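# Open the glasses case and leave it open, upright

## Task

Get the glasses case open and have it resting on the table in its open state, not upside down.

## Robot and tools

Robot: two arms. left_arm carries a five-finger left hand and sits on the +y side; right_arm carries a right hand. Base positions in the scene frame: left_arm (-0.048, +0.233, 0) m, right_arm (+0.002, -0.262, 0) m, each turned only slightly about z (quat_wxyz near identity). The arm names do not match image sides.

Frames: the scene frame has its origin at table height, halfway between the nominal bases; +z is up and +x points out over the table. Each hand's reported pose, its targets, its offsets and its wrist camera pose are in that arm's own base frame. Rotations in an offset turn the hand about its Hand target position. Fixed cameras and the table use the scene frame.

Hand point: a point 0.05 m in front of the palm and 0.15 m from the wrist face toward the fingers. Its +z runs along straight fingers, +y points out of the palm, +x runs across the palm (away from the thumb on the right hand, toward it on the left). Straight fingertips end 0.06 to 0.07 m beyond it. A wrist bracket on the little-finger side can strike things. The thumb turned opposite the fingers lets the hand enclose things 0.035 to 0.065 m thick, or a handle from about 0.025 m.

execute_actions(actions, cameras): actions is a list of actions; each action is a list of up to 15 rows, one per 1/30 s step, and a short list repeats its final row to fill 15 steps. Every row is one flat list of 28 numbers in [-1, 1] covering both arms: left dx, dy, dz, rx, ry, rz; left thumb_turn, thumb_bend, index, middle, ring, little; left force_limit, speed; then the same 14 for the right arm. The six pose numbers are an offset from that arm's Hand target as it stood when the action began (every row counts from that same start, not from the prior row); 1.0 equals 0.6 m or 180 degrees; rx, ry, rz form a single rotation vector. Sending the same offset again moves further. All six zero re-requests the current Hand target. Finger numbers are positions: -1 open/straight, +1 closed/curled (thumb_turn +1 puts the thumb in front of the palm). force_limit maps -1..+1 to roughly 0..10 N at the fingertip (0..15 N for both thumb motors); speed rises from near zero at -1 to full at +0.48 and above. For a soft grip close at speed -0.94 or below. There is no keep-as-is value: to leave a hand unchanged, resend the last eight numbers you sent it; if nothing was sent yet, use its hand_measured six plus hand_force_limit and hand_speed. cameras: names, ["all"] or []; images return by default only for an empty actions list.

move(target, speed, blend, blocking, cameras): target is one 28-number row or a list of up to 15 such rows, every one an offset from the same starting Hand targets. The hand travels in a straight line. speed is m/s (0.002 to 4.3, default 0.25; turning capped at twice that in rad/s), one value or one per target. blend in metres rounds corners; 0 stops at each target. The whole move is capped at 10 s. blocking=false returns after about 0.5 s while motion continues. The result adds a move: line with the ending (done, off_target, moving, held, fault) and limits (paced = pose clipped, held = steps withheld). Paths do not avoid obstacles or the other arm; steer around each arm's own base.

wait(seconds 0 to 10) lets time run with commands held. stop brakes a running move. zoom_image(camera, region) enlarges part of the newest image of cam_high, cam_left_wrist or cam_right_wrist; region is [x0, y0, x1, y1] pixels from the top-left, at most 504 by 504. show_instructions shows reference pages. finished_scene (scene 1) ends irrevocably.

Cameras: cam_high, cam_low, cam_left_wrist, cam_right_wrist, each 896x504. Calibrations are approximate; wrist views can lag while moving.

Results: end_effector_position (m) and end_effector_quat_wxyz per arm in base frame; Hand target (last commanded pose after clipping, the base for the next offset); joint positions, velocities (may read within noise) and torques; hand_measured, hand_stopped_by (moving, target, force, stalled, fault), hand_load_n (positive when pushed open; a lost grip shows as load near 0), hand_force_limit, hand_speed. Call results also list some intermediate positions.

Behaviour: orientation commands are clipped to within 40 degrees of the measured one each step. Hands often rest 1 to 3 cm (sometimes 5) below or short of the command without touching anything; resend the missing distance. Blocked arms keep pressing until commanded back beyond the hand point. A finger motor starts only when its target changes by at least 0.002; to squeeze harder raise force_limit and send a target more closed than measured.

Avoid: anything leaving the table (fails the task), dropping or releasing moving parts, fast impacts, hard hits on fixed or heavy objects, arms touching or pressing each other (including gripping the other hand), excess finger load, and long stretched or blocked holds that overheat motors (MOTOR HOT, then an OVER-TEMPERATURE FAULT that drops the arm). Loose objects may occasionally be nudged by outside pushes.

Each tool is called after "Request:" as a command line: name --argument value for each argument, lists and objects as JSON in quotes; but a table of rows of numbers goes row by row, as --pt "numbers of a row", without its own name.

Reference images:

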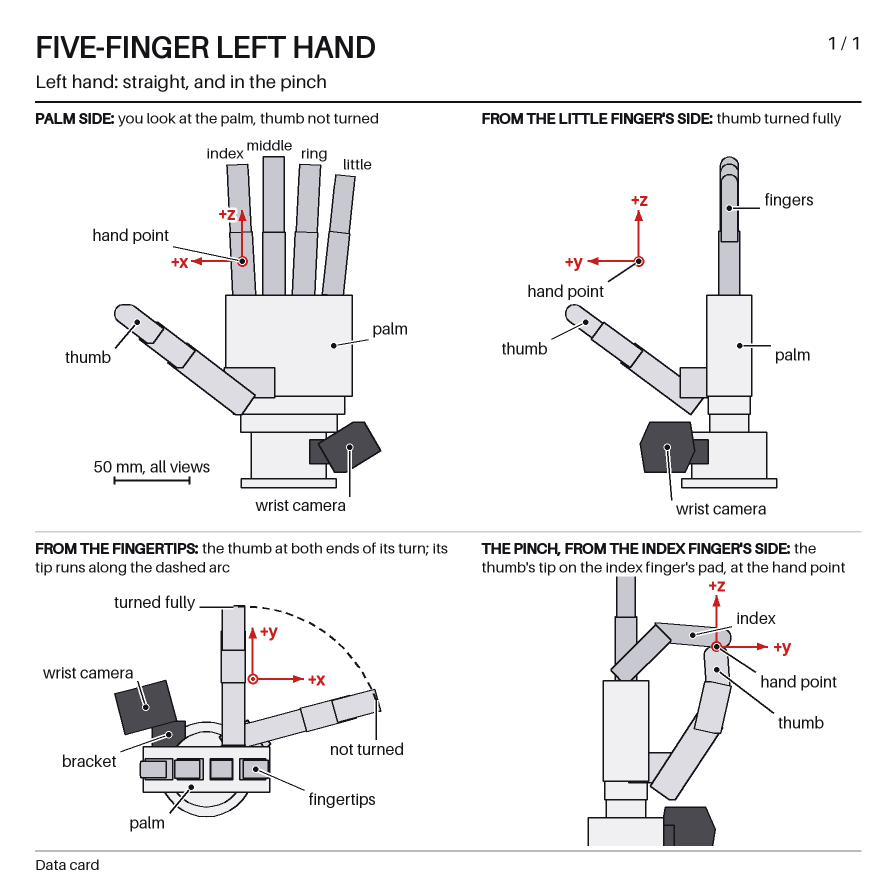

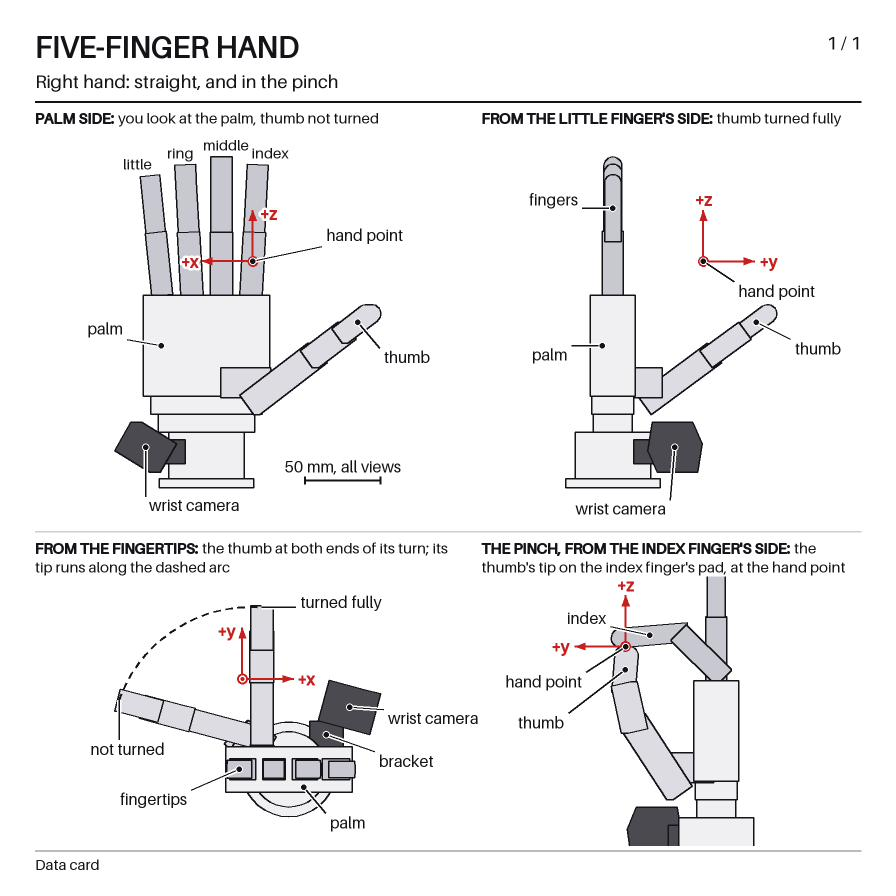

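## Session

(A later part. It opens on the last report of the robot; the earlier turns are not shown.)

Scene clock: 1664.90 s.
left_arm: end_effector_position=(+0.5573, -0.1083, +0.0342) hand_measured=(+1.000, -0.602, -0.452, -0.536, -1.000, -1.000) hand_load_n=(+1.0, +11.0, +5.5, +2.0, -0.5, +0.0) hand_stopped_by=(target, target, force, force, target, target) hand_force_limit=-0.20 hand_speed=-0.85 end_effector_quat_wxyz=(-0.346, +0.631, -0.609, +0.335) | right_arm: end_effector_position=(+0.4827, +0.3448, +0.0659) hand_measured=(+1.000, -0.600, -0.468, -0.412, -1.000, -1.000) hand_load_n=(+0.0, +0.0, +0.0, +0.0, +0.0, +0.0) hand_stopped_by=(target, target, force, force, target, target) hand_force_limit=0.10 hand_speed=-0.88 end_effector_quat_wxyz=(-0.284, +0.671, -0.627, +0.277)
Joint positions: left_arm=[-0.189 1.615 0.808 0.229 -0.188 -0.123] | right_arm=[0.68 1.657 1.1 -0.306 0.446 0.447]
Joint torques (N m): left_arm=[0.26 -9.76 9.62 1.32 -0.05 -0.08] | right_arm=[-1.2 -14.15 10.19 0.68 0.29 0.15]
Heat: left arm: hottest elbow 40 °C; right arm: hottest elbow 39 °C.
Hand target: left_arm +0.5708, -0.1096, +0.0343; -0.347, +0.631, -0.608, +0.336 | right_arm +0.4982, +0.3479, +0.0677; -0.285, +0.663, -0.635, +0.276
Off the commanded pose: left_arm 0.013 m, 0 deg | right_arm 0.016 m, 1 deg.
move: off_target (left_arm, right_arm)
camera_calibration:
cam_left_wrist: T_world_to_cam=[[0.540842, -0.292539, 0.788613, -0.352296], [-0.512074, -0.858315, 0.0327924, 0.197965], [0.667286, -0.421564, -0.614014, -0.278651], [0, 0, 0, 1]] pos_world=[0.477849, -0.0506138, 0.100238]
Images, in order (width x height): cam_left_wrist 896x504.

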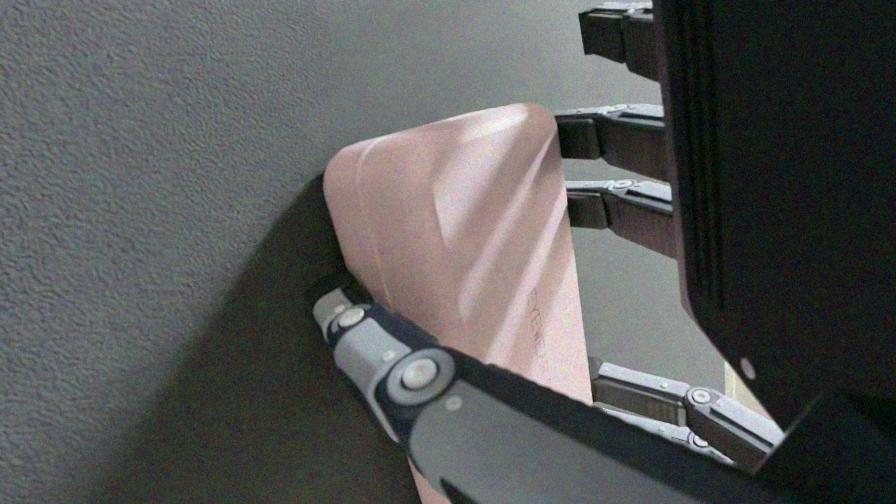

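Request:
move --pt "0.0 0.0 0.0 0 0.0 0 1 -0.6 0.2 0.2 -1 -1 -0.2 -0.85 -0.05 0.0 0.0 0 0.0 0 1 -0.6 -0.85 -0.85 -1 -1 0.2 0.2" --pt "0.0 0.0 0.0 0 0.0 0 1 -0.6 0.2 0.2 -1 -1 -0.2 -0.85 -0.055 0.0 -0.04 0 -0.019 0 1 -0.6 -0.85 -0.85 -1 -1 0.2 0.2" --pt "0.0 0.0 0.0 0 0.0 0 1 -0.6 0.2 0.2 -1 -1 -0.2 -0.85 -0.02 0.0 -0.018 0 -0.019 0 1 -0.6 -0.75 -0.75 -1 -1 0.2 0.2" --pt "0.0 0.0 0.0 0 0.0 0 1 -0.6 0.2 0.2 -1 -1 -0.2 -0.85 -0.002 0.0 -0.018 0 -0.019 0 1 -0.6 -0.6 -0.6 -1 -1 0.2 0.2" --speed '[0.08,0.08,0.06,0.05]' --cameras '["cam_right_wrist"]'

Scene clock: 1682.87 s.
left_arm: end_effector_position=(+0.5572, -0.1083, +0.0340) hand_measured=(+1.000, -0.602, -0.452, -0.536, -1.000, -1.000) hand_load_n=(+2.0, +11.0, +6.0, +2.0, +0.0, +0.0) hand_stopped_by=(target, target, force, force, target, target) hand_force_limit=-0.20 hand_speed=-0.85 end_effector_quat_wxyz=(-0.345, +0.631, -0.609, +0.335) | right_arm: end_effector_position=(+0.4775, +0.3472, +0.0556) hand_measured=(+1.000, -0.600, -0.600, -0.600, -1.000, -1.000) hand_load_n=(+0.0, +2.0, +0.0, +0.0, +0.0, +0.0) hand_stopped_by=(target, target, target, target, target, target) hand_force_limit=0.20 hand_speed=0.20 end_effector_quat_wxyz=(-0.304, +0.660, -0.622, +0.291)
Joint positions: left_arm=[-0.189 1.616 0.808 0.229 -0.188 -0.123] | right_arm=[0.701 1.654 1.037 -0.197 0.48 0.449]
Joint torques (N m): left_arm=[0.32 -9.82 9.62 1.31 -0.05 -0.08] | right_arm=[-1.79 -14.21 10.17 0.81 0.43 -0.07]
Heat: left arm: hottest elbow 41 °C; right arm: hottest elbow 39 °C.
Hand target: left_arm +0.5707, -0.1096, +0.0342; -0.347, +0.631, -0.608, +0.336 | right_arm +0.4970, +0.3480, +0.0570; -0.304, +0.654, -0.626, +0.296
Off the commanded pose: left_arm 0.014 m, 0 deg | right_arm 0.020 m, 1 deg.
move: off_target (left_arm, right_arm); target 3's new numbers were sent with right_arm's hand 0.016 m and 0 deg from that target; target 4's new numbers were sent with right_arm's hand 0.020 m and 1 deg from that target
camera_calibration:
cam_right_wrist: T_world_to_cam=[[-0.617666, -0.293113, -0.729777, 0.438658], [-0.560751, 0.814766, 0.147357, -0.023546], [0.551405, 0.500241, -0.667617, -0.291494], [0, 0, 0, 1]] pos_world=[0.418471, 0.293578, 0.128986]
Images, in order (width x height): cam_right_wrist 896x504.

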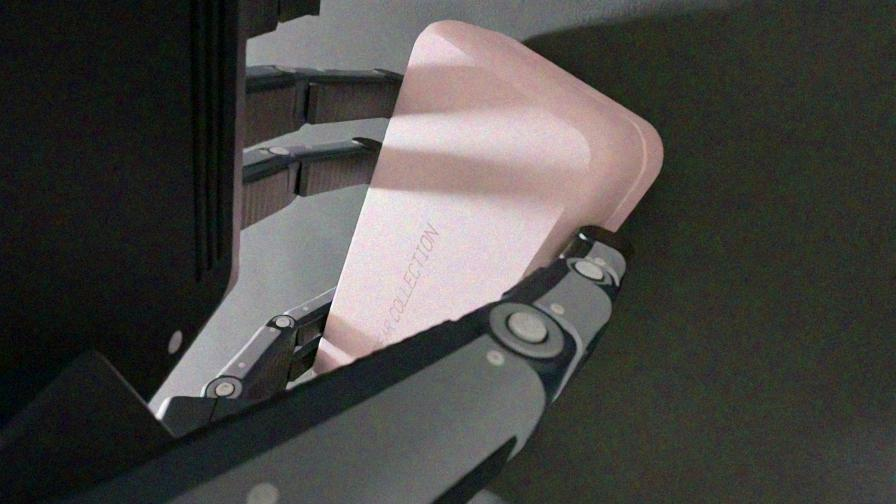

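Request:
move --pt "0.0 0.0 0.0 0 0.0 0 1 -0.6 0.2 0.2 -1 -1 -0.2 -0.85 0.0 0.0 0.0 0 0 0 1 -0.6 0.2 0.2 -1 -1 0.15 -0.88" --pt "0.0 0.0 0.0 0 0.0 0 1 -0.6 0.2 0.2 -1 -1 -0.2 -0.85 0.0067 0.0 0.0167 0 0.0444 0 1 -0.6 0.2 0.2 -1 -1 0.15 -0.88" --speed '[0.06,0.07]' --cameras '["cam_left_wrist","cam_right_wrist"]'

Scene clock: 1688.50 s.
left_arm: end_effector_position=(+0.5574, -0.1083, +0.0340) hand_measured=(+1.000, -0.602, -0.452, -0.536, -1.000, -1.000) hand_load_n=(+2.0, +11.0, +6.0, +2.0, +0.0, +0.0) hand_stopped_by=(target, target, force, force, target, target) hand_force_limit=-0.20 hand_speed=-0.85 end_effector_quat_wxyz=(-0.345, +0.631, -0.609, +0.335) | right_arm: end_effector_position=(+0.4853, +0.3452, +0.0656) hand_measured=(+1.000, -0.600, -0.480, -0.414, -1.000, -1.000) hand_load_n=(+0.0, -0.5, +0.0, +0.0, +0.0, +0.0) hand_stopped_by=(target, target, force, force, target, target) hand_force_limit=0.15 hand_speed=-0.88 end_effector_quat_wxyz=(-0.258, +0.681, -0.638, +0.250)
Joint positions: left_arm=[-0.189 1.616 0.808 0.229 -0.188 -0.123] | right_arm=[0.66 1.685 1.167 -0.416 0.395 0.463]
Joint torques (N m): left_arm=[0.32 -9.82 9.58 1.32 -0.05 -0.08] | right_arm=[-2.37 -14.8 10.24 0.9 0.23 0.1]
Heat: left arm: hottest elbow 41 °C; right arm: hottest elbow 39 °C.
Hand target: left_arm +0.5707, -0.1096, +0.0342; -0.347, +0.631, -0.608, +0.336 | right_arm +0.5010, +0.3481, +0.0672; -0.259, +0.674, -0.645, +0.250
Off the commanded pose: left_arm 0.013 m, 0 deg | right_arm 0.016 m, 1 deg.
move: off_target (left_arm, right_arm)
camera_calibration:
cam_left_wrist: T_world_to_cam=[[0.541149, -0.292638, 0.788366, -0.35232], [-0.512127, -0.858278, 0.032944, 0.198034], [0.666996, -0.421571, -0.614324, -0.278672], [0, 0, 0, 1]] pos_world=[0.477949, -0.0506137, 0.100038]
cam_right_wrist: T_world_to_cam=[[-0.707784, -0.305736, -0.636841, 0.492228], [-0.540637, 0.814689, 0.209745, -0.0328024], [0.454701, 0.492754, -0.741917, -0.233833], [0, 0, 0, 1]] pos_world=[0.436981, 0.292438, 0.146867]
Images, in order (width x height): cam_left_wrist 896x504, cam_right_wrist 896x504.

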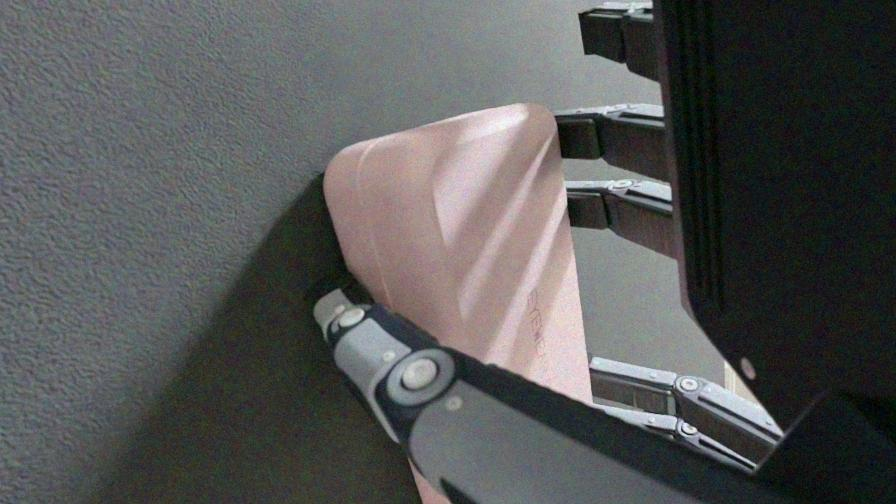

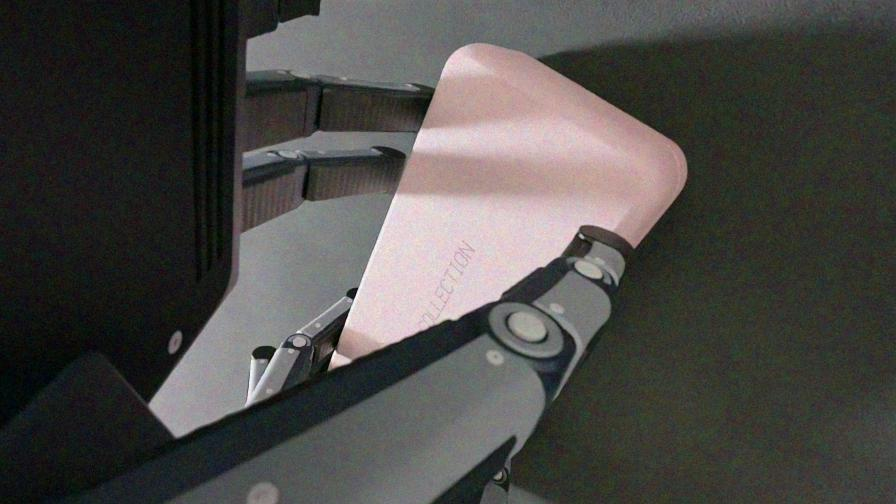

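Request:
move --pt "0.0 0.0 0.0 0 0.0 0 1 -0.6 0.2 0.2 -1 -1 -0.2 -0.85 -0.055 0.0 0.0 0 0.0 0 1 -0.6 -0.85 -0.85 -1 -1 0.2 0.2" --pt "0.0 0.0 0.0 0 0.0 0 1 -0.6 0.2 0.2 -1 -1 -0.2 -0.85 -0.06 0.0 -0.045 0 -0.033 0 1 -0.6 -0.85 -0.85 -1 -1 0.2 0.2" --pt "0.0 0.0 0.0 0 0.0 0 1 -0.6 0.2 0.2 -1 -1 -0.2 -0.85 -0.025 0.0 -0.024 0 -0.033 0 1 -0.6 -0.75 -0.75 -1 -1 0.2 0.2" --pt "0.0 0.0 0.0 0 0.0 0 1 -0.6 0.2 0.2 -1 -1 -0.2 -0.85 -0.002 0.0 -0.024 0 -0.033 0 1 -0.6 -0.6 -0.6 -1 -1 0.2 0.2" --speed '[0.08,0.08,0.06,0.05]' --cameras '["cam_right_wrist"]'

Scene clock: 1705.67 s.
left_arm: end_effector_position=(+0.5577, -0.1084, +0.0341) hand_measured=(+1.000, -0.602, -0.452, -0.536, -1.000, -1.000) hand_load_n=(+2.5, +11.0, +6.0, +1.5, +0.0, +0.0) hand_stopped_by=(target, target, force, force, target, target) hand_force_limit=-0.20 hand_speed=-0.85 end_effector_quat_wxyz=(-0.346, +0.631, -0.609, +0.335) | right_arm: end_effector_position=(+0.4786, +0.3475, +0.0502) hand_measured=(+1.000, -0.600, -0.600, -0.600, -1.000, -1.000) hand_load_n=(+0.0, +3.0, +0.0, +0.0, +0.0, +0.0) hand_stopped_by=(target, target, target, target, target, target) hand_force_limit=0.20 hand_speed=0.20 end_effector_quat_wxyz=(-0.291, +0.666, -0.627, +0.279)
Joint positions: left_arm=[-0.189 1.616 0.809 0.229 -0.188 -0.123] | right_arm=[0.691 1.673 1.063 -0.24 0.456 0.456]
Joint torques (N m): left_arm=[0.32 -9.88 9.54 1.31 -0.05 -0.08] | right_arm=[-2.43 -13.57 10.17 1.05 0.43 -0.05]
Heat: left arm: hottest elbow 42 °C; right arm: hottest elbow 40 °C.
Hand target: left_arm +0.5706, -0.1096, +0.0342; -0.347, +0.631, -0.608, +0.336 | right_arm +0.4999, +0.3480, +0.0528; -0.293, +0.660, -0.631, +0.284
Off the commanded pose: left_arm 0.013 m, 0 deg | right_arm 0.021 m, 1 deg.
move: off_target (left_arm, right_arm); target 3's new numbers were sent with right_arm's hand 0.018 m and 1 deg from that target; target 4's new numbers were sent with right_arm's hand 0.021 m and 1 deg from that target
camera_calibration:
cam_right_wrist: T_world_to_cam=[[-0.644762, -0.297104, -0.70428, 0.448568], [-0.556616, 0.813976, 0.166198, -0.0249813], [0.523889, 0.499172, -0.690194, -0.281198], [0, 0, 0, 1]] pos_world=[0.422631, 0.293971, 0.125988]
Images, in order (width x height): cam_right_wrist 896x504.

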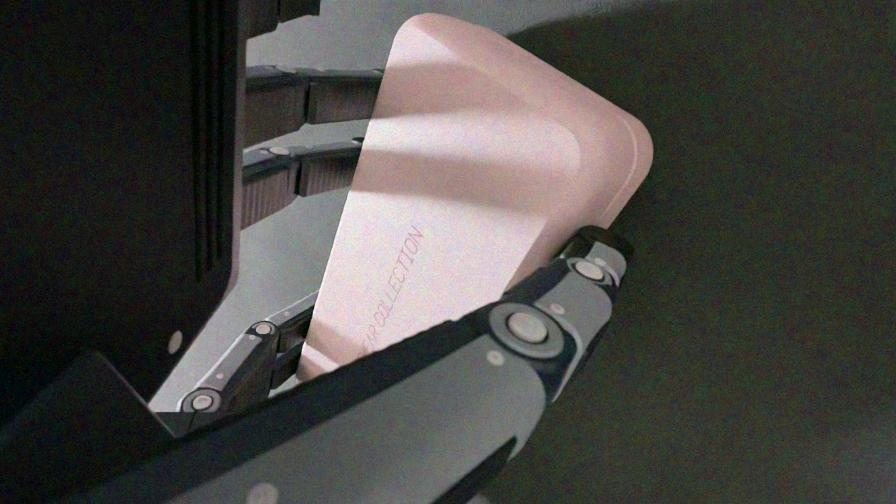

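Request:
move --pt "0.0 0.0 0.0 0 0.0 0 1 -0.6 0.2 0.2 -1 -1 -0.2 -0.85 0.0 0.0 0.0 0 0 0 1 -0.6 0.2 0.2 -1 -1 0.1 -0.88" --pt "0.0 0.0 0.0 0 0.0 0 1 -0.6 0.2 0.2 -1 -1 -0.2 -0.85 0.0047 0.0 0.0185 0 0.0444 0 1 -0.6 0.2 0.2 -1 -1 0.1 -0.88" --speed '[0.06,0.07]' --cameras '["cam_left_wrist"]'

Scene clock: 1711.20 s.
left_arm: end_effector_position=(+0.5588, -0.1086, +0.0345) hand_measured=(+1.000, -0.604, -0.452, -0.536, -1.000, -1.000) hand_load_n=(+2.0, +17.5, +8.5, +4.0, +0.0, +0.0) hand_stopped_by=(target, target, force, force, target, target) hand_force_limit=-0.20 hand_speed=-0.85 end_effector_quat_wxyz=(-0.346, +0.631, -0.608, +0.335) | right_arm: end_effector_position=(+0.4826, +0.3471, +0.0572) hand_measured=(+1.000, -0.604, -0.502, -0.426, -1.000, -1.000) hand_load_n=(+2.5, +19.0, +0.0, +13.0, +0.0, -0.5) hand_stopped_by=(target, target, force, force, target, target) hand_force_limit=0.10 hand_speed=-0.88 end_effector_quat_wxyz=(-0.244, +0.689, -0.641, +0.236)
Joint positions: left_arm=[-0.189 1.618 0.812 0.229 -0.188 -0.124] | right_arm=[0.657 1.707 1.188 -0.453 0.371 0.469]
Joint torques (N m): left_arm=[0.32 -9.99 9.36 1.29 -0.05 -0.08] | right_arm=[-2.2 -15.74 10.59 0.62 0.25 0.11]
Heat: left arm: hottest elbow 42 °C; right arm: hottest elbow 39 °C.
Hand target: left_arm +0.5707, -0.1096, +0.0342; -0.347, +0.631, -0.608, +0.336 | right_arm +0.5027, +0.3481, +0.0639; -0.248, +0.678, -0.650, +0.237
Off the commanded pose: left_arm 0.012 m, 0 deg | right_arm 0.021 m, 2 deg.
move: off_target (left_arm, right_arm)
camera_calibration:
cam_left_wrist: T_world_to_cam=[[0.539983, -0.29209, 0.789368, -0.352939], [-0.512014, -0.858357, 0.0326351, 0.198402], [0.668027, -0.42179, -0.613052, -0.280054], [0, 0, 0, 1]] pos_world=[0.479249, -0.050914, 0.100436]
Images, in order (width x height): cam_left_wrist 896x504.

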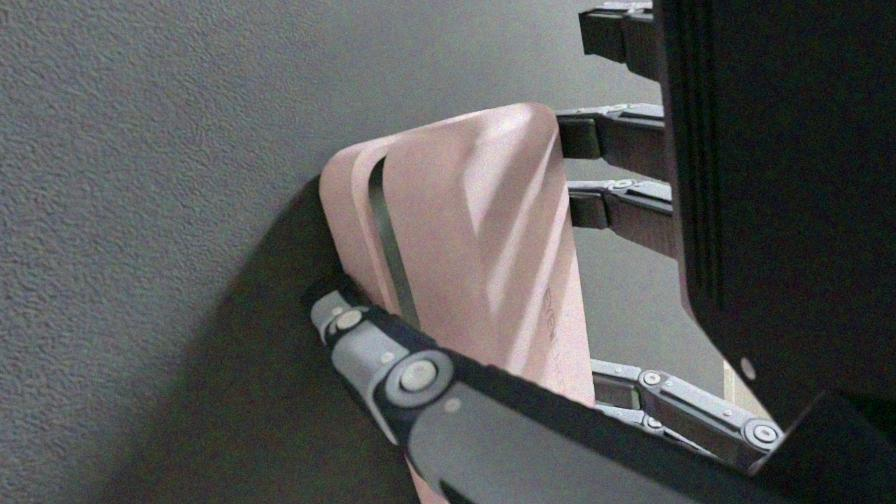

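Request:
move --pt "0.0 0.0 0.0 0 0.0 0 1 -0.6 -0.475 -0.555 -1 -1 -0.2 -0.85 0.0073 0.0 0.009 0 0.036 0 1 -0.6 0.23 0.2 -1 -1 0.2 -0.88" --pt "0.0 0.0 0.0 0 0.0 0 1 -0.6 -0.50 -0.57 -1 -1 -0.2 -0.85 0.0133 0.0 0.017 0 0.069 0 1 -0.6 0.23 -0.435 -1 -1 0.2 -0.88" --speed '[0.06,0.07]' --cameras '["cam_left_wrist"]'

Scene clock: 1718.70 s.
left_arm: end_effector_position=(+0.5599, -0.1091, +0.0346) hand_measured=(+1.000, -0.602, -0.500, -0.570, -1.000, -1.000) hand_load_n=(-0.5, +3.0, +0.0, +1.5, +0.0, +0.0) hand_stopped_by=(target, target, target, target, target, target) hand_force_limit=-0.20 hand_speed=-0.85 end_effector_quat_wxyz=(-0.345, +0.631, -0.608, +0.336) | right_arm: end_effector_position=(+0.4958, +0.3460, +0.0750) hand_measured=(+1.000, -0.600, -0.472, -0.436, -1.000, -1.000) hand_load_n=(+0.0, +0.0, +0.0, +0.0, +0.0, +0.0) hand_stopped_by=(target, target, force, target, target, target) hand_force_limit=0.20 hand_speed=-0.88 end_effector_quat_wxyz=(-0.176, +0.706, -0.666, +0.163)
Joint positions: left_arm=[-0.189 1.62 0.815 0.229 -0.187 -0.126] | right_arm=[0.597 1.793 1.41 -0.762 0.238 0.487]
Joint torques (N m): left_arm=[0.32 -10.17 9.18 1.33 -0.08 -0.06] | right_arm=[-1.67 -16.79 10.45 0.25 0.09 0.06]
Heat: left arm: hottest elbow 41 °C; right arm: hottest elbow 40 °C.
Hand target: left_arm +0.5707, -0.1096, +0.0342; -0.347, +0.631, -0.608, +0.336 | right_arm +0.5107, +0.3480, +0.0740; -0.176, +0.700, -0.673, +0.163
Off the commanded pose: left_arm 0.011 m, 0 deg | right_arm 0.015 m, 1 deg.
move: off_target (left_arm, right_arm); target 2's new numbers were sent with right_arm's hand 0.015 m and 1 deg from that target
camera_calibration:
cam_left_wrist: T_world_to_cam=[[0.539846, -0.289814, 0.7903, -0.35348], [-0.511507, -0.858585, 0.0345495, 0.198177], [0.668527, -0.422895, -0.611745, -0.281448], [0, 0, 0, 1]] pos_world=[0.480349, -0.0513151, 0.100334]
Images, in order (width x height): cam_left_wrist 896x504.

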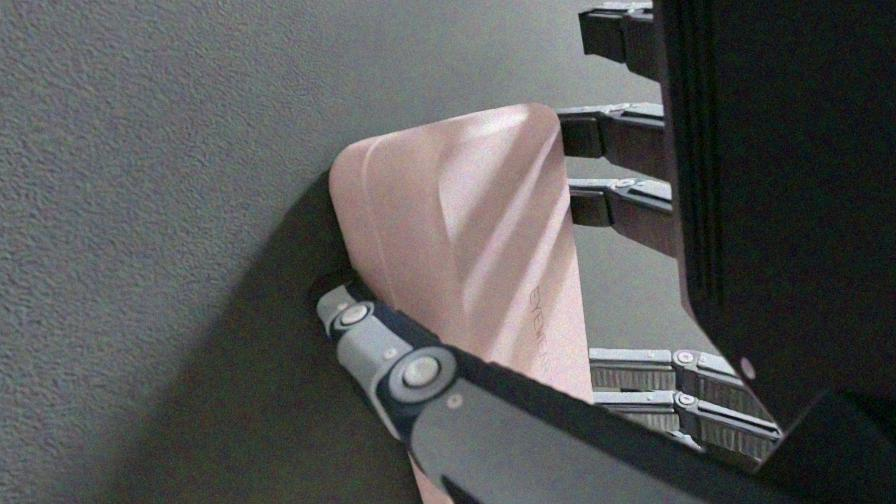

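Request:
move --pt "0.0 0.0 0.0 0 0.0 0 1 -0.6 0.2 0.2 -1 -1 -0.2 -0.85 -0.055 0.0 0.0 0 0.0 0 1 -0.6 -0.85 -1 -1 -1 0.2 0.2" --pt "0.0 0.0 0.0 0 0.0 0 1 -0.6 0.2 0.2 -1 -1 -0.2 -0.85 -0.078 0.0 -0.057 0 -0.1133 0 1 -0.6 -0.85 -1 -1 -1 0.2 0.2" --pt "0.0 0.0 0.0 0 0.0 0 1 -0.6 0.2 0.2 -1 -1 -0.2 -0.85 -0.041 0.0 -0.036 0 -0.1133 0 1 -0.6 -0.75 -1 -1 -1 0.2 0.2" --pt "0.0 0.0 0.0 0 0.0 0 1 -0.6 0.2 0.2 -1 -1 -0.2 -0.85 -0.016 0.0 -0.036 0 -0.1133 0 1 -0.6 -0.6 -1 -1 -1 0.2 0.2" --speed '[0.08,0.1,0.06,0.05]' --cameras '["cam_right_wrist"]'

Scene clock: 1741.70 s.
left_arm: end_effector_position=(+0.5599, -0.1090, +0.0346) hand_measured=(+1.000, -0.602, -0.462, -0.546, -1.000, -1.000) hand_load_n=(+2.0, +8.5, +5.5, +1.5, +0.0, +0.0) hand_stopped_by=(target, target, force, force, target, target) hand_force_limit=-0.20 hand_speed=-0.85 end_effector_quat_wxyz=(-0.345, +0.631, -0.608, +0.336) | right_arm: end_effector_position=(+0.4802, +0.3470, +0.0470) hand_measured=(+1.000, -0.600, -0.600, -1.000, -1.000, -1.000) hand_load_n=(+0.5, +2.0, +0.0, +0.0, +0.0, +0.0) hand_stopped_by=(target, target, target, target, target, target) hand_force_limit=0.20 hand_speed=0.20 end_effector_quat_wxyz=(-0.290, +0.666, -0.628, +0.279)
Joint positions: left_arm=[-0.189 1.62 0.815 0.229 -0.187 -0.126] | right_arm=[0.688 1.681 1.065 -0.238 0.455 0.456]
Joint torques (N m): left_arm=[0.26 -10.17 9.18 1.33 -0.07 -0.06] | right_arm=[-1.49 -14.56 10.19 0.8 0.44 -0.11]
Heat: left arm: hottest elbow 41 °C; right arm: hottest elbow 39 °C.
Hand target: left_arm +0.5707, -0.1096, +0.0342; -0.347, +0.631, -0.608, +0.336 | right_arm +0.5011, +0.3480, +0.0524; -0.292, +0.660, -0.631, +0.284
Off the commanded pose: left_arm 0.011 m, 0 deg | right_arm 0.022 m, 1 deg.
move: off_target (left_arm, right_arm); target 3's new numbers were sent with right_arm's hand 0.022 m and 1 deg from that target; target 4's new numbers were sent with right_arm's hand 0.022 m and 1 deg from that target
camera_calibration:
cam_right_wrist: T_world_to_cam=[[-0.647711, -0.296193, -0.701954, 0.448217], [-0.553899, 0.815681, 0.166916, -0.0250434], [0.523132, 0.496925, -0.692387, -0.282688], [0, 0, 0, 1]] pos_world=[0.424327, 0.293661, 0.123078]
Images, in order (width x height): cam_right_wrist 896x504.

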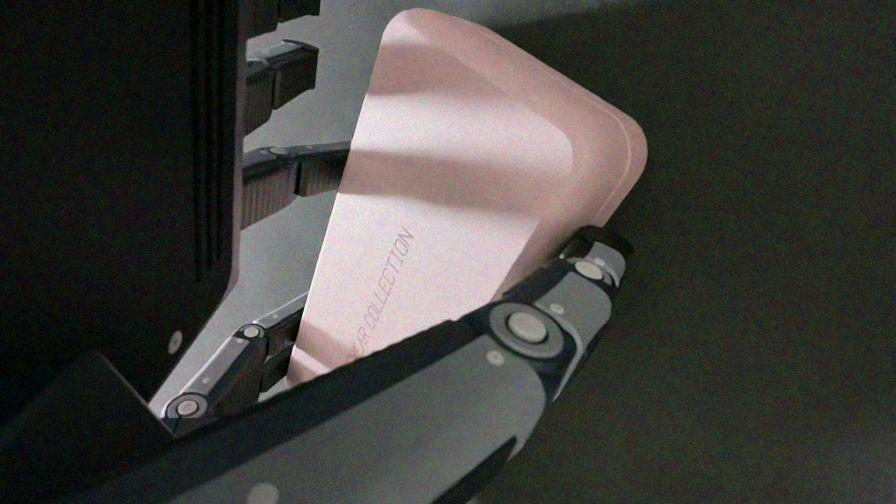

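Request:
move --pt "0.0 0.0 0.0 0 0.0 0 1 -0.6 0.2 0.2 -1 -1 -0.2 -0.85 0.0 0.0 0.0 0 0 0 1 -0.6 0.2 -1 -1 -1 0.5 -0.88" --speed '[0.06]' --cameras '["cam_right_wrist"]'

Scene clock: 1747.37 s.
left_arm: end_effector_position=(+0.5599, -0.1090, +0.0346) hand_measured=(+1.000, -0.602, -0.462, -0.546, -1.000, -1.000) hand_load_n=(+2.5, +9.0, +5.5, +1.0, +0.0, +0.0) hand_stopped_by=(target, target, force, force, target, target) hand_force_limit=-0.20 hand_speed=-0.85 end_effector_quat_wxyz=(-0.345, +0.631, -0.608, +0.336) | right_arm: end_effector_position=(+0.4819, +0.3469, +0.0473) hand_measured=(+1.000, -0.602, -0.502, -1.000, -1.000, -1.000) hand_load_n=(+0.5, +16.0, +7.0, +0.0, +0.0, +0.0) hand_stopped_by=(target, target, force, target, target, target) hand_force_limit=0.50 hand_speed=-0.88 end_effector_quat_wxyz=(-0.290, +0.665, -0.629, +0.279)
Joint positions: left_arm=[-0.189 1.62 0.815 0.229 -0.187 -0.126] | right_arm=[0.687 1.683 1.069 -0.238 0.455 0.456]
Joint torques (N m): left_arm=[0.32 -10.23 9.18 1.32 -0.06 -0.06] | right_arm=[-2.02 -14.92 9.87 0.85 0.4 -0.09]
Heat: left arm: hottest elbow 41 °C; right arm: hottest elbow 40 °C.
Hand target: left_arm +0.5707, -0.1096, +0.0342; -0.347, +0.631, -0.608, +0.336 | right_arm +0.5011, +0.3480, +0.0524; -0.292, +0.660, -0.631, +0.284
Off the commanded pose: left_arm 0.011 m, 0 deg | right_arm 0.020 m, 1 deg.
move: off_target (left_arm, right_arm)
camera_calibration:
cam_right_wrist: T_world_to_cam=[[-0.647592, -0.294426, -0.702807, 0.448802], [-0.552542, 0.816574, 0.167047, -0.0250804], [0.524711, 0.496508, -0.69149, -0.284065], [0, 0, 0, 1]] pos_world=[0.425835, 0.29366, 0.123183]
Images, in order (width x height): cam_right_wrist 896x504.

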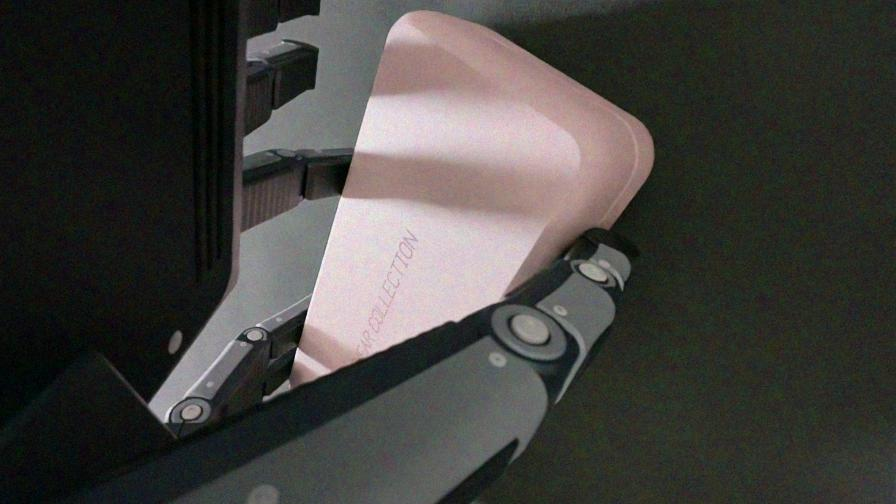

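Request:
move --pt "0.0 0.0 0.0 0 0.0 0 1 -0.6 0.2 0.2 -1 -1 -0.2 -0.85 0.0047 0.0 0.018 0 0.0444 0 1 -0.6 0.2 -1 -1 -1 0.5 -0.88" --speed '[0.07]' --cameras '["cam_left_wrist"]'

Scene clock: 1751.27 s.
left_arm: end_effector_position=(+0.5600, -0.1089, +0.0347) hand_measured=(+1.000, -0.602, -0.462, -0.546, -1.000, -1.000) hand_load_n=(+2.0, +7.5, +5.5, +0.0, +0.0, +0.0) hand_stopped_by=(target, target, force, force, target, target) hand_force_limit=-0.20 hand_speed=-0.85 end_effector_quat_wxyz=(-0.345, +0.632, -0.607, +0.336) | right_arm: end_effector_position=(+0.4843, +0.3453, +0.0543) hand_measured=(+1.000, -0.602, -0.502, -1.000, -1.000, -1.000) hand_load_n=(+2.0, +6.5, +4.5, +0.0, +0.0, -0.5) hand_stopped_by=(target, target, force, target, target, target) hand_force_limit=0.50 hand_speed=-0.88 end_effector_quat_wxyz=(-0.241, +0.686, -0.645, +0.235)
Joint positions: left_arm=[-0.189 1.62 0.815 0.229 -0.188 -0.127] | right_arm=[0.652 1.714 1.19 -0.456 0.37 0.476]
Joint torques (N m): left_arm=[0.26 -10.23 9.17 1.32 -0.04 -0.04] | right_arm=[-1.26 -16.32 10.7 0.85 0.23 0.02]
Heat: left arm: hottest elbow 41 °C; right arm: hottest elbow 40 °C.
Hand target: left_arm +0.5707, -0.1096, +0.0342; -0.347, +0.631, -0.608, +0.336 | right_arm +0.5041, +0.3479, +0.0632; -0.248, +0.678, -0.650, +0.237
Off the commanded pose: left_arm 0.011 m, 0 deg | right_arm 0.022 m, 1 deg.
move: off_target (left_arm, right_arm)
camera_calibration:
cam_left_wrist: T_world_to_cam=[[0.540172, -0.288704, 0.790484, -0.35357], [-0.510179, -0.859365, 0.0347663, 0.197561], [0.669277, -0.422068, -0.611496, -0.281749], [0, 0, 0, 1]] pos_world=[0.480348, -0.0512169, 0.100334]
Images, in order (width x height): cam_left_wrist 896x504.

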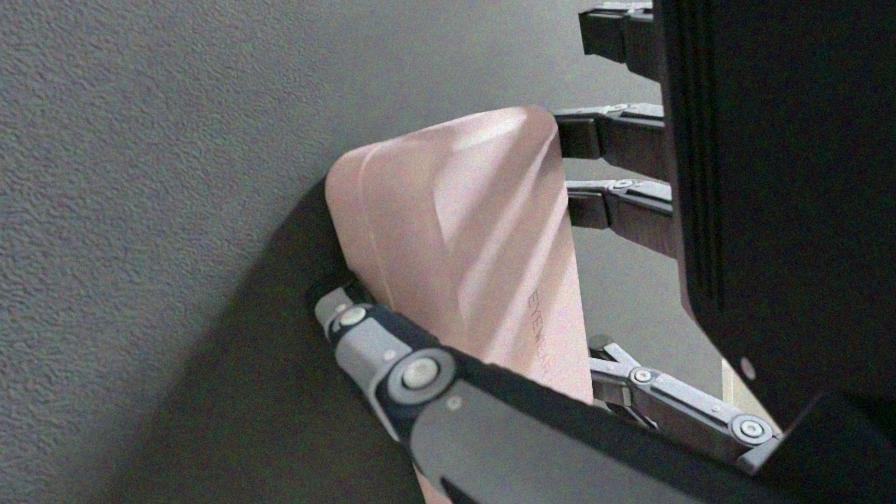

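Request:
move --pt "0.0 0.0 0.0 0 0.0 0 1 -0.6 0.2 0.2 -1 -1 -0.2 -0.85 -0.05 0.0 0.0 0 0.0 0 1 -0.6 -0.85 -0.85 -1 -1 0.2 0.2" --pt "0.0 0.0 0.0 0 0.0 0 1 -0.6 0.2 0.2 -1 -1 -0.2 -0.85 -0.0635 0.0 -0.0387 0 -0.0444 0 1 -0.6 -0.85 -0.85 -1 -1 0.2 0.2" --pt "0.0 0.0 0.0 0 0.0 0 1 -0.6 0.2 0.2 -1 -1 -0.2 -0.85 -0.0268 0.0 -0.0178 0 -0.0444 0 1 -0.6 -0.75 -0.75 -1 -1 0.2 0.2" --pt "0.0 0.0 0.0 0 0.0 0 1 -0.6 0.2 0.2 -1 -1 -0.2 -0.85 -0.005 0.0 -0.0178 0 -0.0444 0 1 -0.6 -0.6 -0.6 -1 -1 0.2 0.2" --speed '[0.08,0.1,0.06,0.05]' --cameras '["cam_right_wrist"]'

Scene clock: 1781.17 s.
left_arm: end_effector_position=(+0.5600, -0.1089, +0.0347) hand_measured=(+1.000, -0.602, -0.462, -0.546, -1.000, -1.000) hand_load_n=(+1.5, +7.5, +5.5, +0.0, +0.0, +0.0) hand_stopped_by=(target, target, force, force, target, target) hand_force_limit=-0.20 hand_speed=-0.85 end_effector_quat_wxyz=(-0.345, +0.632, -0.607, +0.336) | right_arm: end_effector_position=(+0.4824, +0.3472, +0.0500) hand_measured=(+1.000, -0.600, -0.600, -0.600, -1.000, -1.000) hand_load_n=(+0.5, +1.5, +0.0, +0.0, +0.0, +0.0) hand_stopped_by=(target, target, target, target, target, target) hand_force_limit=0.20 hand_speed=0.20 end_effector_quat_wxyz=(-0.293, +0.664, -0.629, +0.280)
Joint positions: left_arm=[-0.189 1.62 0.815 0.229 -0.188 -0.127] | right_arm=[0.687 1.678 1.068 -0.236 0.456 0.458]
Joint torques (N m): left_arm=[0.26 -10.23 9.17 1.32 -0.03 -0.05] | right_arm=[-2.14 -14.1 10 0.94 0.38 -0.12]
Heat: left arm: hottest elbow 41 °C; right arm: hottest elbow 39 °C.
Hand target: left_arm +0.5707, -0.1096, +0.0342; -0.347, +0.631, -0.608, +0.336 | right_arm +0.5010, +0.3480, +0.0526; -0.293, +0.660, -0.631, +0.284
Off the commanded pose: left_arm 0.011 m, 0 deg | right_arm 0.019 m, 1 deg.
move: off_target (left_arm, right_arm); target 3's new numbers were sent with right_arm's hand 0.020 m and 1 deg from that target; target 4's new numbers were sent with right_arm's hand 0.019 m and 1 deg from that target
camera_calibration:
cam_right_wrist: T_world_to_cam=[[-0.644636, -0.290762, -0.707038, 0.448739], [-0.552286, 0.816609, 0.167721, -0.0256966], [0.528606, 0.498606, -0.686999, -0.285418], [0, 0, 0, 1]] pos_world=[0.425955, 0.293771, 0.125503]
Images, in order (width x height): cam_right_wrist 896x504.

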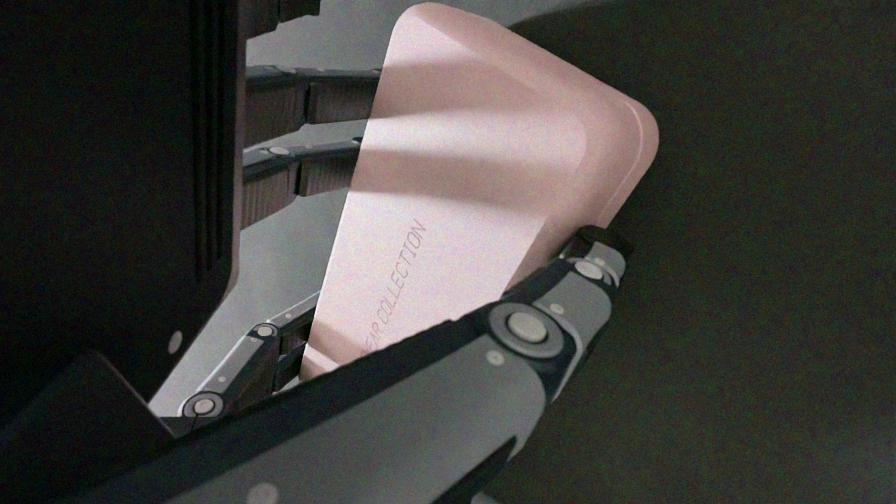

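Request:
move --pt "0.0 0.0 0.0 0 0.0 0 1 -0.6 0.2 0.2 -1 -1 -0.2 -0.85 0.0 0.0 0.0 0 0.0 0 1 -0.6 0.2 0.2 -1 -1 0.1 -0.88" --pt "0.0 0.0 0.0 0 0.0 0 1 -0.6 0.2 0.2 -1 -1 -0.2 -0.85 0.0047 0.0 0.0185 0 0.044 0 1 -0.6 0.2 0.2 -1 -1 0.1 -0.88" --pt "0.0 0.0 0.0 0 0.0 0 1 -0.6 -0.475 -0.56 -1 -1 -0.2 -0.85 0.012 0.0 0.0275 0 0.080 0 1 -0.6 0.2 0.2 -1 -1 0.1 -0.88" --speed '[0.06,0.07,0.07]' --cameras '["cam_left_wrist"]'

Scene clock: 1790.20 s.
left_arm: end_effector_position=(+0.5609, -0.1093, +0.0356) hand_measured=(+1.000, -0.606, -0.478, -0.560, -1.000, -1.000) hand_load_n=(+2.5, +18.5, +10.0, +2.5, +0.0, +0.0) hand_stopped_by=(target, target, force, target, target, target) hand_force_limit=-0.20 hand_speed=-0.85 end_effector_quat_wxyz=(-0.345, +0.632, -0.606, +0.337) | right_arm: end_effector_position=(+0.4883, +0.3467, +0.0631) hand_measured=(+1.000, -0.604, -0.490, -0.426, -1.000, -1.000) hand_load_n=(+2.5, +25.5, +0.0, +18.0, +0.0, +0.0) hand_stopped_by=(target, target, force, force, target, target) hand_force_limit=0.10 hand_speed=-0.88 end_effector_quat_wxyz=(-0.206, +0.701, -0.653, +0.199)
Joint positions: left_arm=[-0.189 1.62 0.816 0.229 -0.187 -0.129] | right_arm=[0.627 1.751 1.298 -0.614 0.302 0.479]
Joint torques (N m): left_arm=[0.26 -10.17 9.05 1.31 -0.05 -0.03] | right_arm=[-2.43 -17.55 10.96 0.59 0.18 0.1]
Heat: left arm: hottest elbow 41 °C; right arm: hottest elbow 39 °C.
Hand target: left_arm +0.5706, -0.1096, +0.0341; -0.346, +0.631, -0.608, +0.336 | right_arm +0.5081, +0.3480, +0.0689; -0.211, +0.690, -0.663, +0.199
Off the commanded pose: left_arm 0.010 m, 0 deg | right_arm 0.021 m, 2 deg.
move: off_target (right_arm)
camera_calibration:
cam_left_wrist: T_world_to_cam=[[0.538848, -0.286941, 0.792028, -0.354014], [-0.510063, -0.859397, 0.0356686, 0.197487], [0.670432, -0.423204, -0.609442, -0.28274], [0, 0, 0, 1]] pos_world=[0.481048, -0.0515175, 0.101031]
Images, in order (width x height): cam_left_wrist 896x504.

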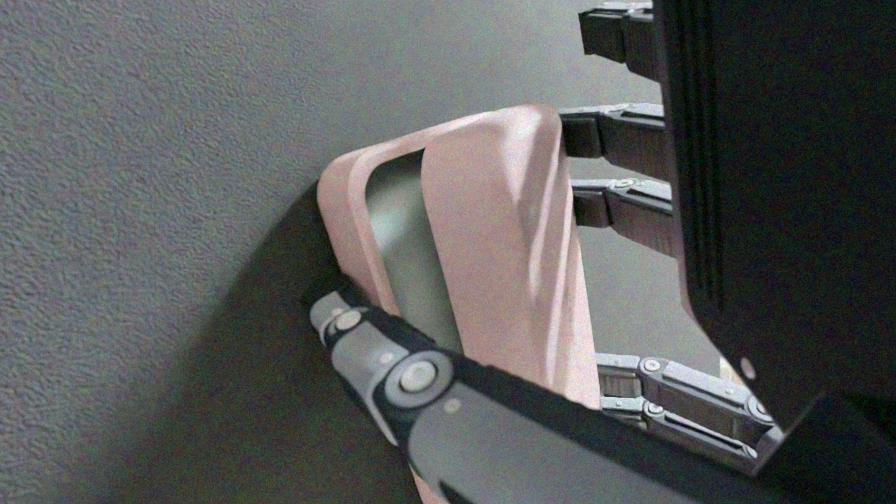

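Request:
move --pt "0.0 0.0 0.0 0 0.0 0 1 -0.6 -0.50 -0.57 -1 -1 -0.2 -0.85 0.0 0.0 0.0 0 0.0 0 1 -0.6 0.2 -0.437 -1 -1 0.1 -0.88" --pt "0.0 0.0 0.0 0 0.0 0 1 -0.6 -0.50 -0.57 -1 -1 -0.2 -0.85 0.006 0.0 0.008 0 0.033 0 1 -0.6 0.2 -0.437 -1 -1 0.1 -0.88" --pt "0.0 0.0 0.0 0 0.0 0 1 -0.6 -0.53 -0.59 -1 -1 -0.2 -0.85 0.011 0.0 0.015 0 0.066 0 1 -0.6 0.2 -0.443 -1 -1 0.1 -0.88" --speed '[0.07,0.07,0.07]' --cameras '["cam_left_wrist","cam_right_wrist"]'

Scene clock: 1799.70 s.
left_arm: end_effector_position=(+0.5611, -0.1094, +0.0344) hand_measured=(+1.000, -0.600, -0.530, -0.590, -1.000, -1.000) hand_load_n=(+0.0, +0.5, +0.0, +0.0, +0.0, +0.0) hand_stopped_by=(target, target, target, target, target, target) hand_force_limit=-0.20 hand_speed=-0.85 end_effector_quat_wxyz=(-0.345, +0.632, -0.607, +0.336) | right_arm: end_effector_position=(+0.4996, +0.3468, +0.0792) hand_measured=(+1.000, -0.600, -0.490, -0.444, -1.000, -1.000) hand_load_n=(+0.0, +0.0, +0.0, +0.0, +0.0, +0.0) hand_stopped_by=(target, target, force, target, target, target) hand_force_limit=0.10 hand_speed=-0.88 end_effector_quat_wxyz=(-0.141, +0.714, -0.674, +0.127)
Joint positions: left_arm=[-0.189 1.623 0.818 0.229 -0.187 -0.128] | right_arm=[0.574 1.85 1.519 -0.9 0.178 0.487]
Joint torques (N m): left_arm=[0.32 -10.46 8.95 1.31 -0.09 -0.04] | right_arm=[-1.38 -18.43 10.5 0.17 0.07 0.07]
Heat: left arm: hottest elbow 40 °C; right arm: hottest elbow 40 °C.
Hand target: left_arm +0.5706, -0.1096, +0.0342; -0.347, +0.631, -0.608, +0.336 | right_arm +0.5148, +0.3480, +0.0781; -0.141, +0.707, -0.681, +0.127
Off the commanded pose: left_arm 0.009 m, 0 deg | right_arm 0.015 m, 1 deg.
move: off_target (right_arm); target 3's new numbers were sent with right_arm's hand 0.015 m and 1 deg from that target
camera_calibration:
cam_left_wrist: T_world_to_cam=[[0.540104, -0.287963, 0.790801, -0.354002], [-0.510608, -0.859063, 0.0359163, 0.197896], [0.669005, -0.423187, -0.611019, -0.282813], [0, 0, 0, 1]] pos_world=[0.481449, -0.0516166, 0.100033]
cam_right_wrist: T_world_to_cam=[[-0.885722, -0.303457, -0.351299, 0.576905], [-0.431559, 0.817084, 0.38227, -0.0982001], [0.171038, 0.490191, -0.854669, -0.0794041], [0, 0, 0, 1]] pos_world=[0.482179, 0.294227, 0.172341]
Images, in order (width x height): cam_left_wrist 896x504, cam_right_wrist 896x504.

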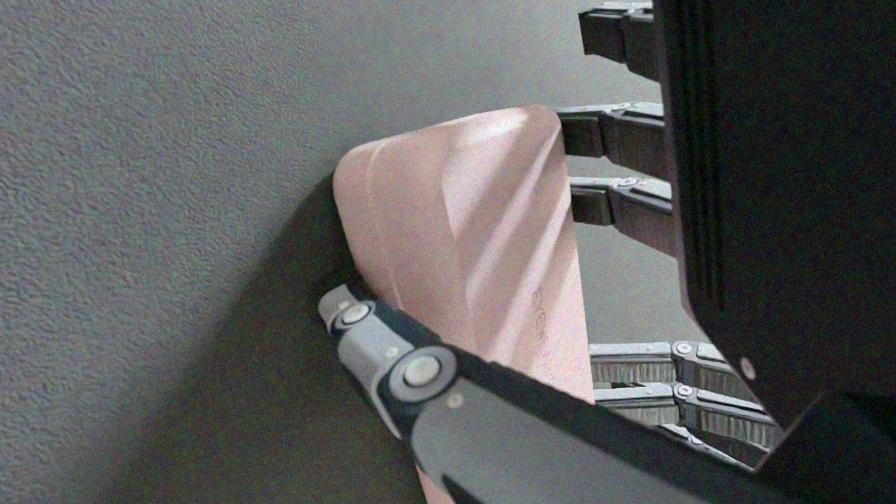

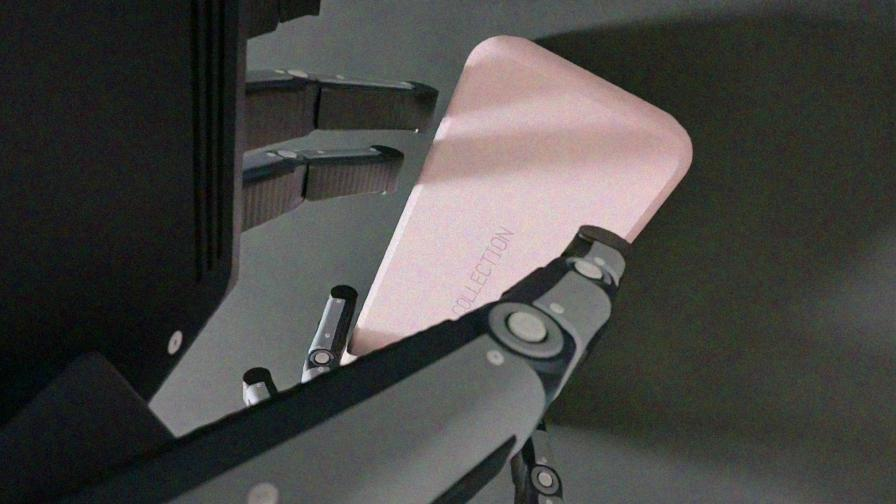

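Request:
move --pt "0.0 0.0 0.0 0 0.0 0 1 -0.6 0.2 0.2 -1 -1 -0.2 -0.85 -0.05 0.0 0.0 0 0.0 0 1 -0.6 -0.85 -0.85 -1 -1 0.2 0.2" --pt "0.0 0.0 0.0 0 0.0 0 1 -0.6 0.2 0.2 -1 -1 -0.2 -0.85 -0.08 0.0 -0.0635 0 -0.1444 0 1 -0.6 -0.85 -0.85 -1 -1 0.2 0.2" --pt "0.0 0.0 0.0 0 0.0 0 1 -0.6 0.2 0.2 -1 -1 -0.2 -0.85 -0.043 0.0 -0.0427 0 -0.1444 0 1 -0.6 -0.75 -0.75 -1 -1 0.2 0.2" --pt "0.0 0.0 0.0 0 0.0 0 1 -0.6 0.2 0.2 -1 -1 -0.2 -0.85 -0.0205 0.0 -0.0427 0 -0.1444 0 1 -0.6 -0.6 -0.6 -1 -1 0.2 0.2" --speed '[0.1,0.12,0.08,0.05]' --cameras '["cam_right_wrist"]'

Scene clock: 1815.87 s.
left_arm: end_effector_position=(+0.5611, -0.1093, +0.0344) hand_measured=(+1.000, -0.602, -0.464, -0.536, -1.000, -1.000) hand_load_n=(+2.5, +8.0, +4.5, +2.0, +0.0, +0.0) hand_stopped_by=(target, target, force, force, target, target) hand_force_limit=-0.20 hand_speed=-0.85 end_effector_quat_wxyz=(-0.345, +0.632, -0.607, +0.336) | right_arm: end_effector_position=(+0.4832, +0.3472, +0.0495) hand_measured=(+1.000, -0.600, -0.600, -0.600, -1.000, -1.000) hand_load_n=(+0.5, +1.5, +0.0, +0.0, +0.0, +0.0) hand_stopped_by=(target, target, target, target, target, target) hand_force_limit=0.20 hand_speed=0.20 end_effector_quat_wxyz=(-0.290, +0.665, -0.629, +0.278)
Joint positions: left_arm=[-0.189 1.623 0.818 0.229 -0.187 -0.128] | right_arm=[0.684 1.682 1.074 -0.244 0.451 0.457]
Joint torques (N m): left_arm=[0.26 -10.46 8.95 1.31 -0.07 -0.04] | right_arm=[-2.49 -14.04 10.09 0.98 0.33 -0.09]
Heat: left arm: hottest elbow 40 °C; right arm: hottest elbow 40 °C.
Hand target: left_arm +0.5706, -0.1096, +0.0342; -0.347, +0.631, -0.608, +0.336 | right_arm +0.5024, +0.3480, +0.0524; -0.291, +0.660, -0.632, +0.282
Off the commanded pose: left_arm 0.010 m, 0 deg | right_arm 0.019 m, 1 deg.
move: off_target (right_arm); target 3's new numbers were sent with right_arm's hand 0.020 m and 1 deg from that target; target 4's new numbers were sent with right_arm's hand 0.019 m and 1 deg from that target
camera_calibration:
cam_right_wrist: T_world_to_cam=[[-0.648719, -0.292507, -0.702569, 0.451174], [-0.552238, 0.816146, 0.170117, -0.0251565], [0.523638, 0.498343, -0.690983, -0.283472], [0, 0, 0, 1]] pos_world=[0.42723, 0.293769, 0.125386]
Images, in order (width x height): cam_right_wrist 896x504.

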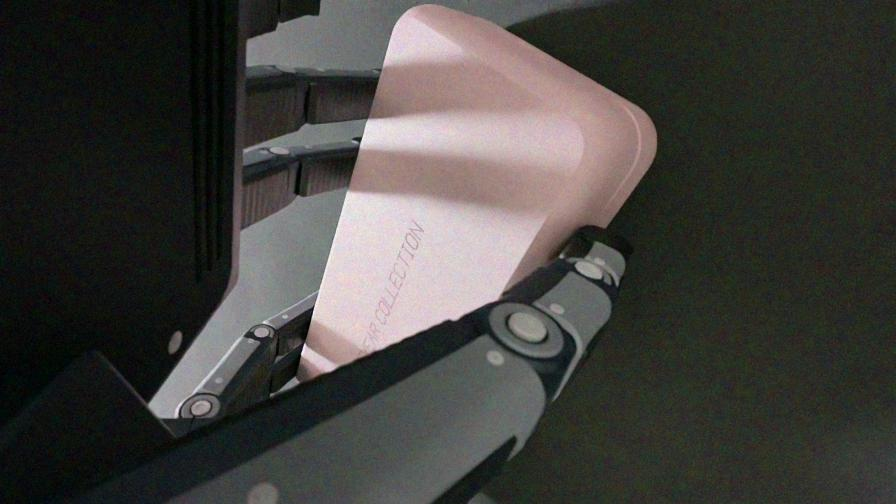

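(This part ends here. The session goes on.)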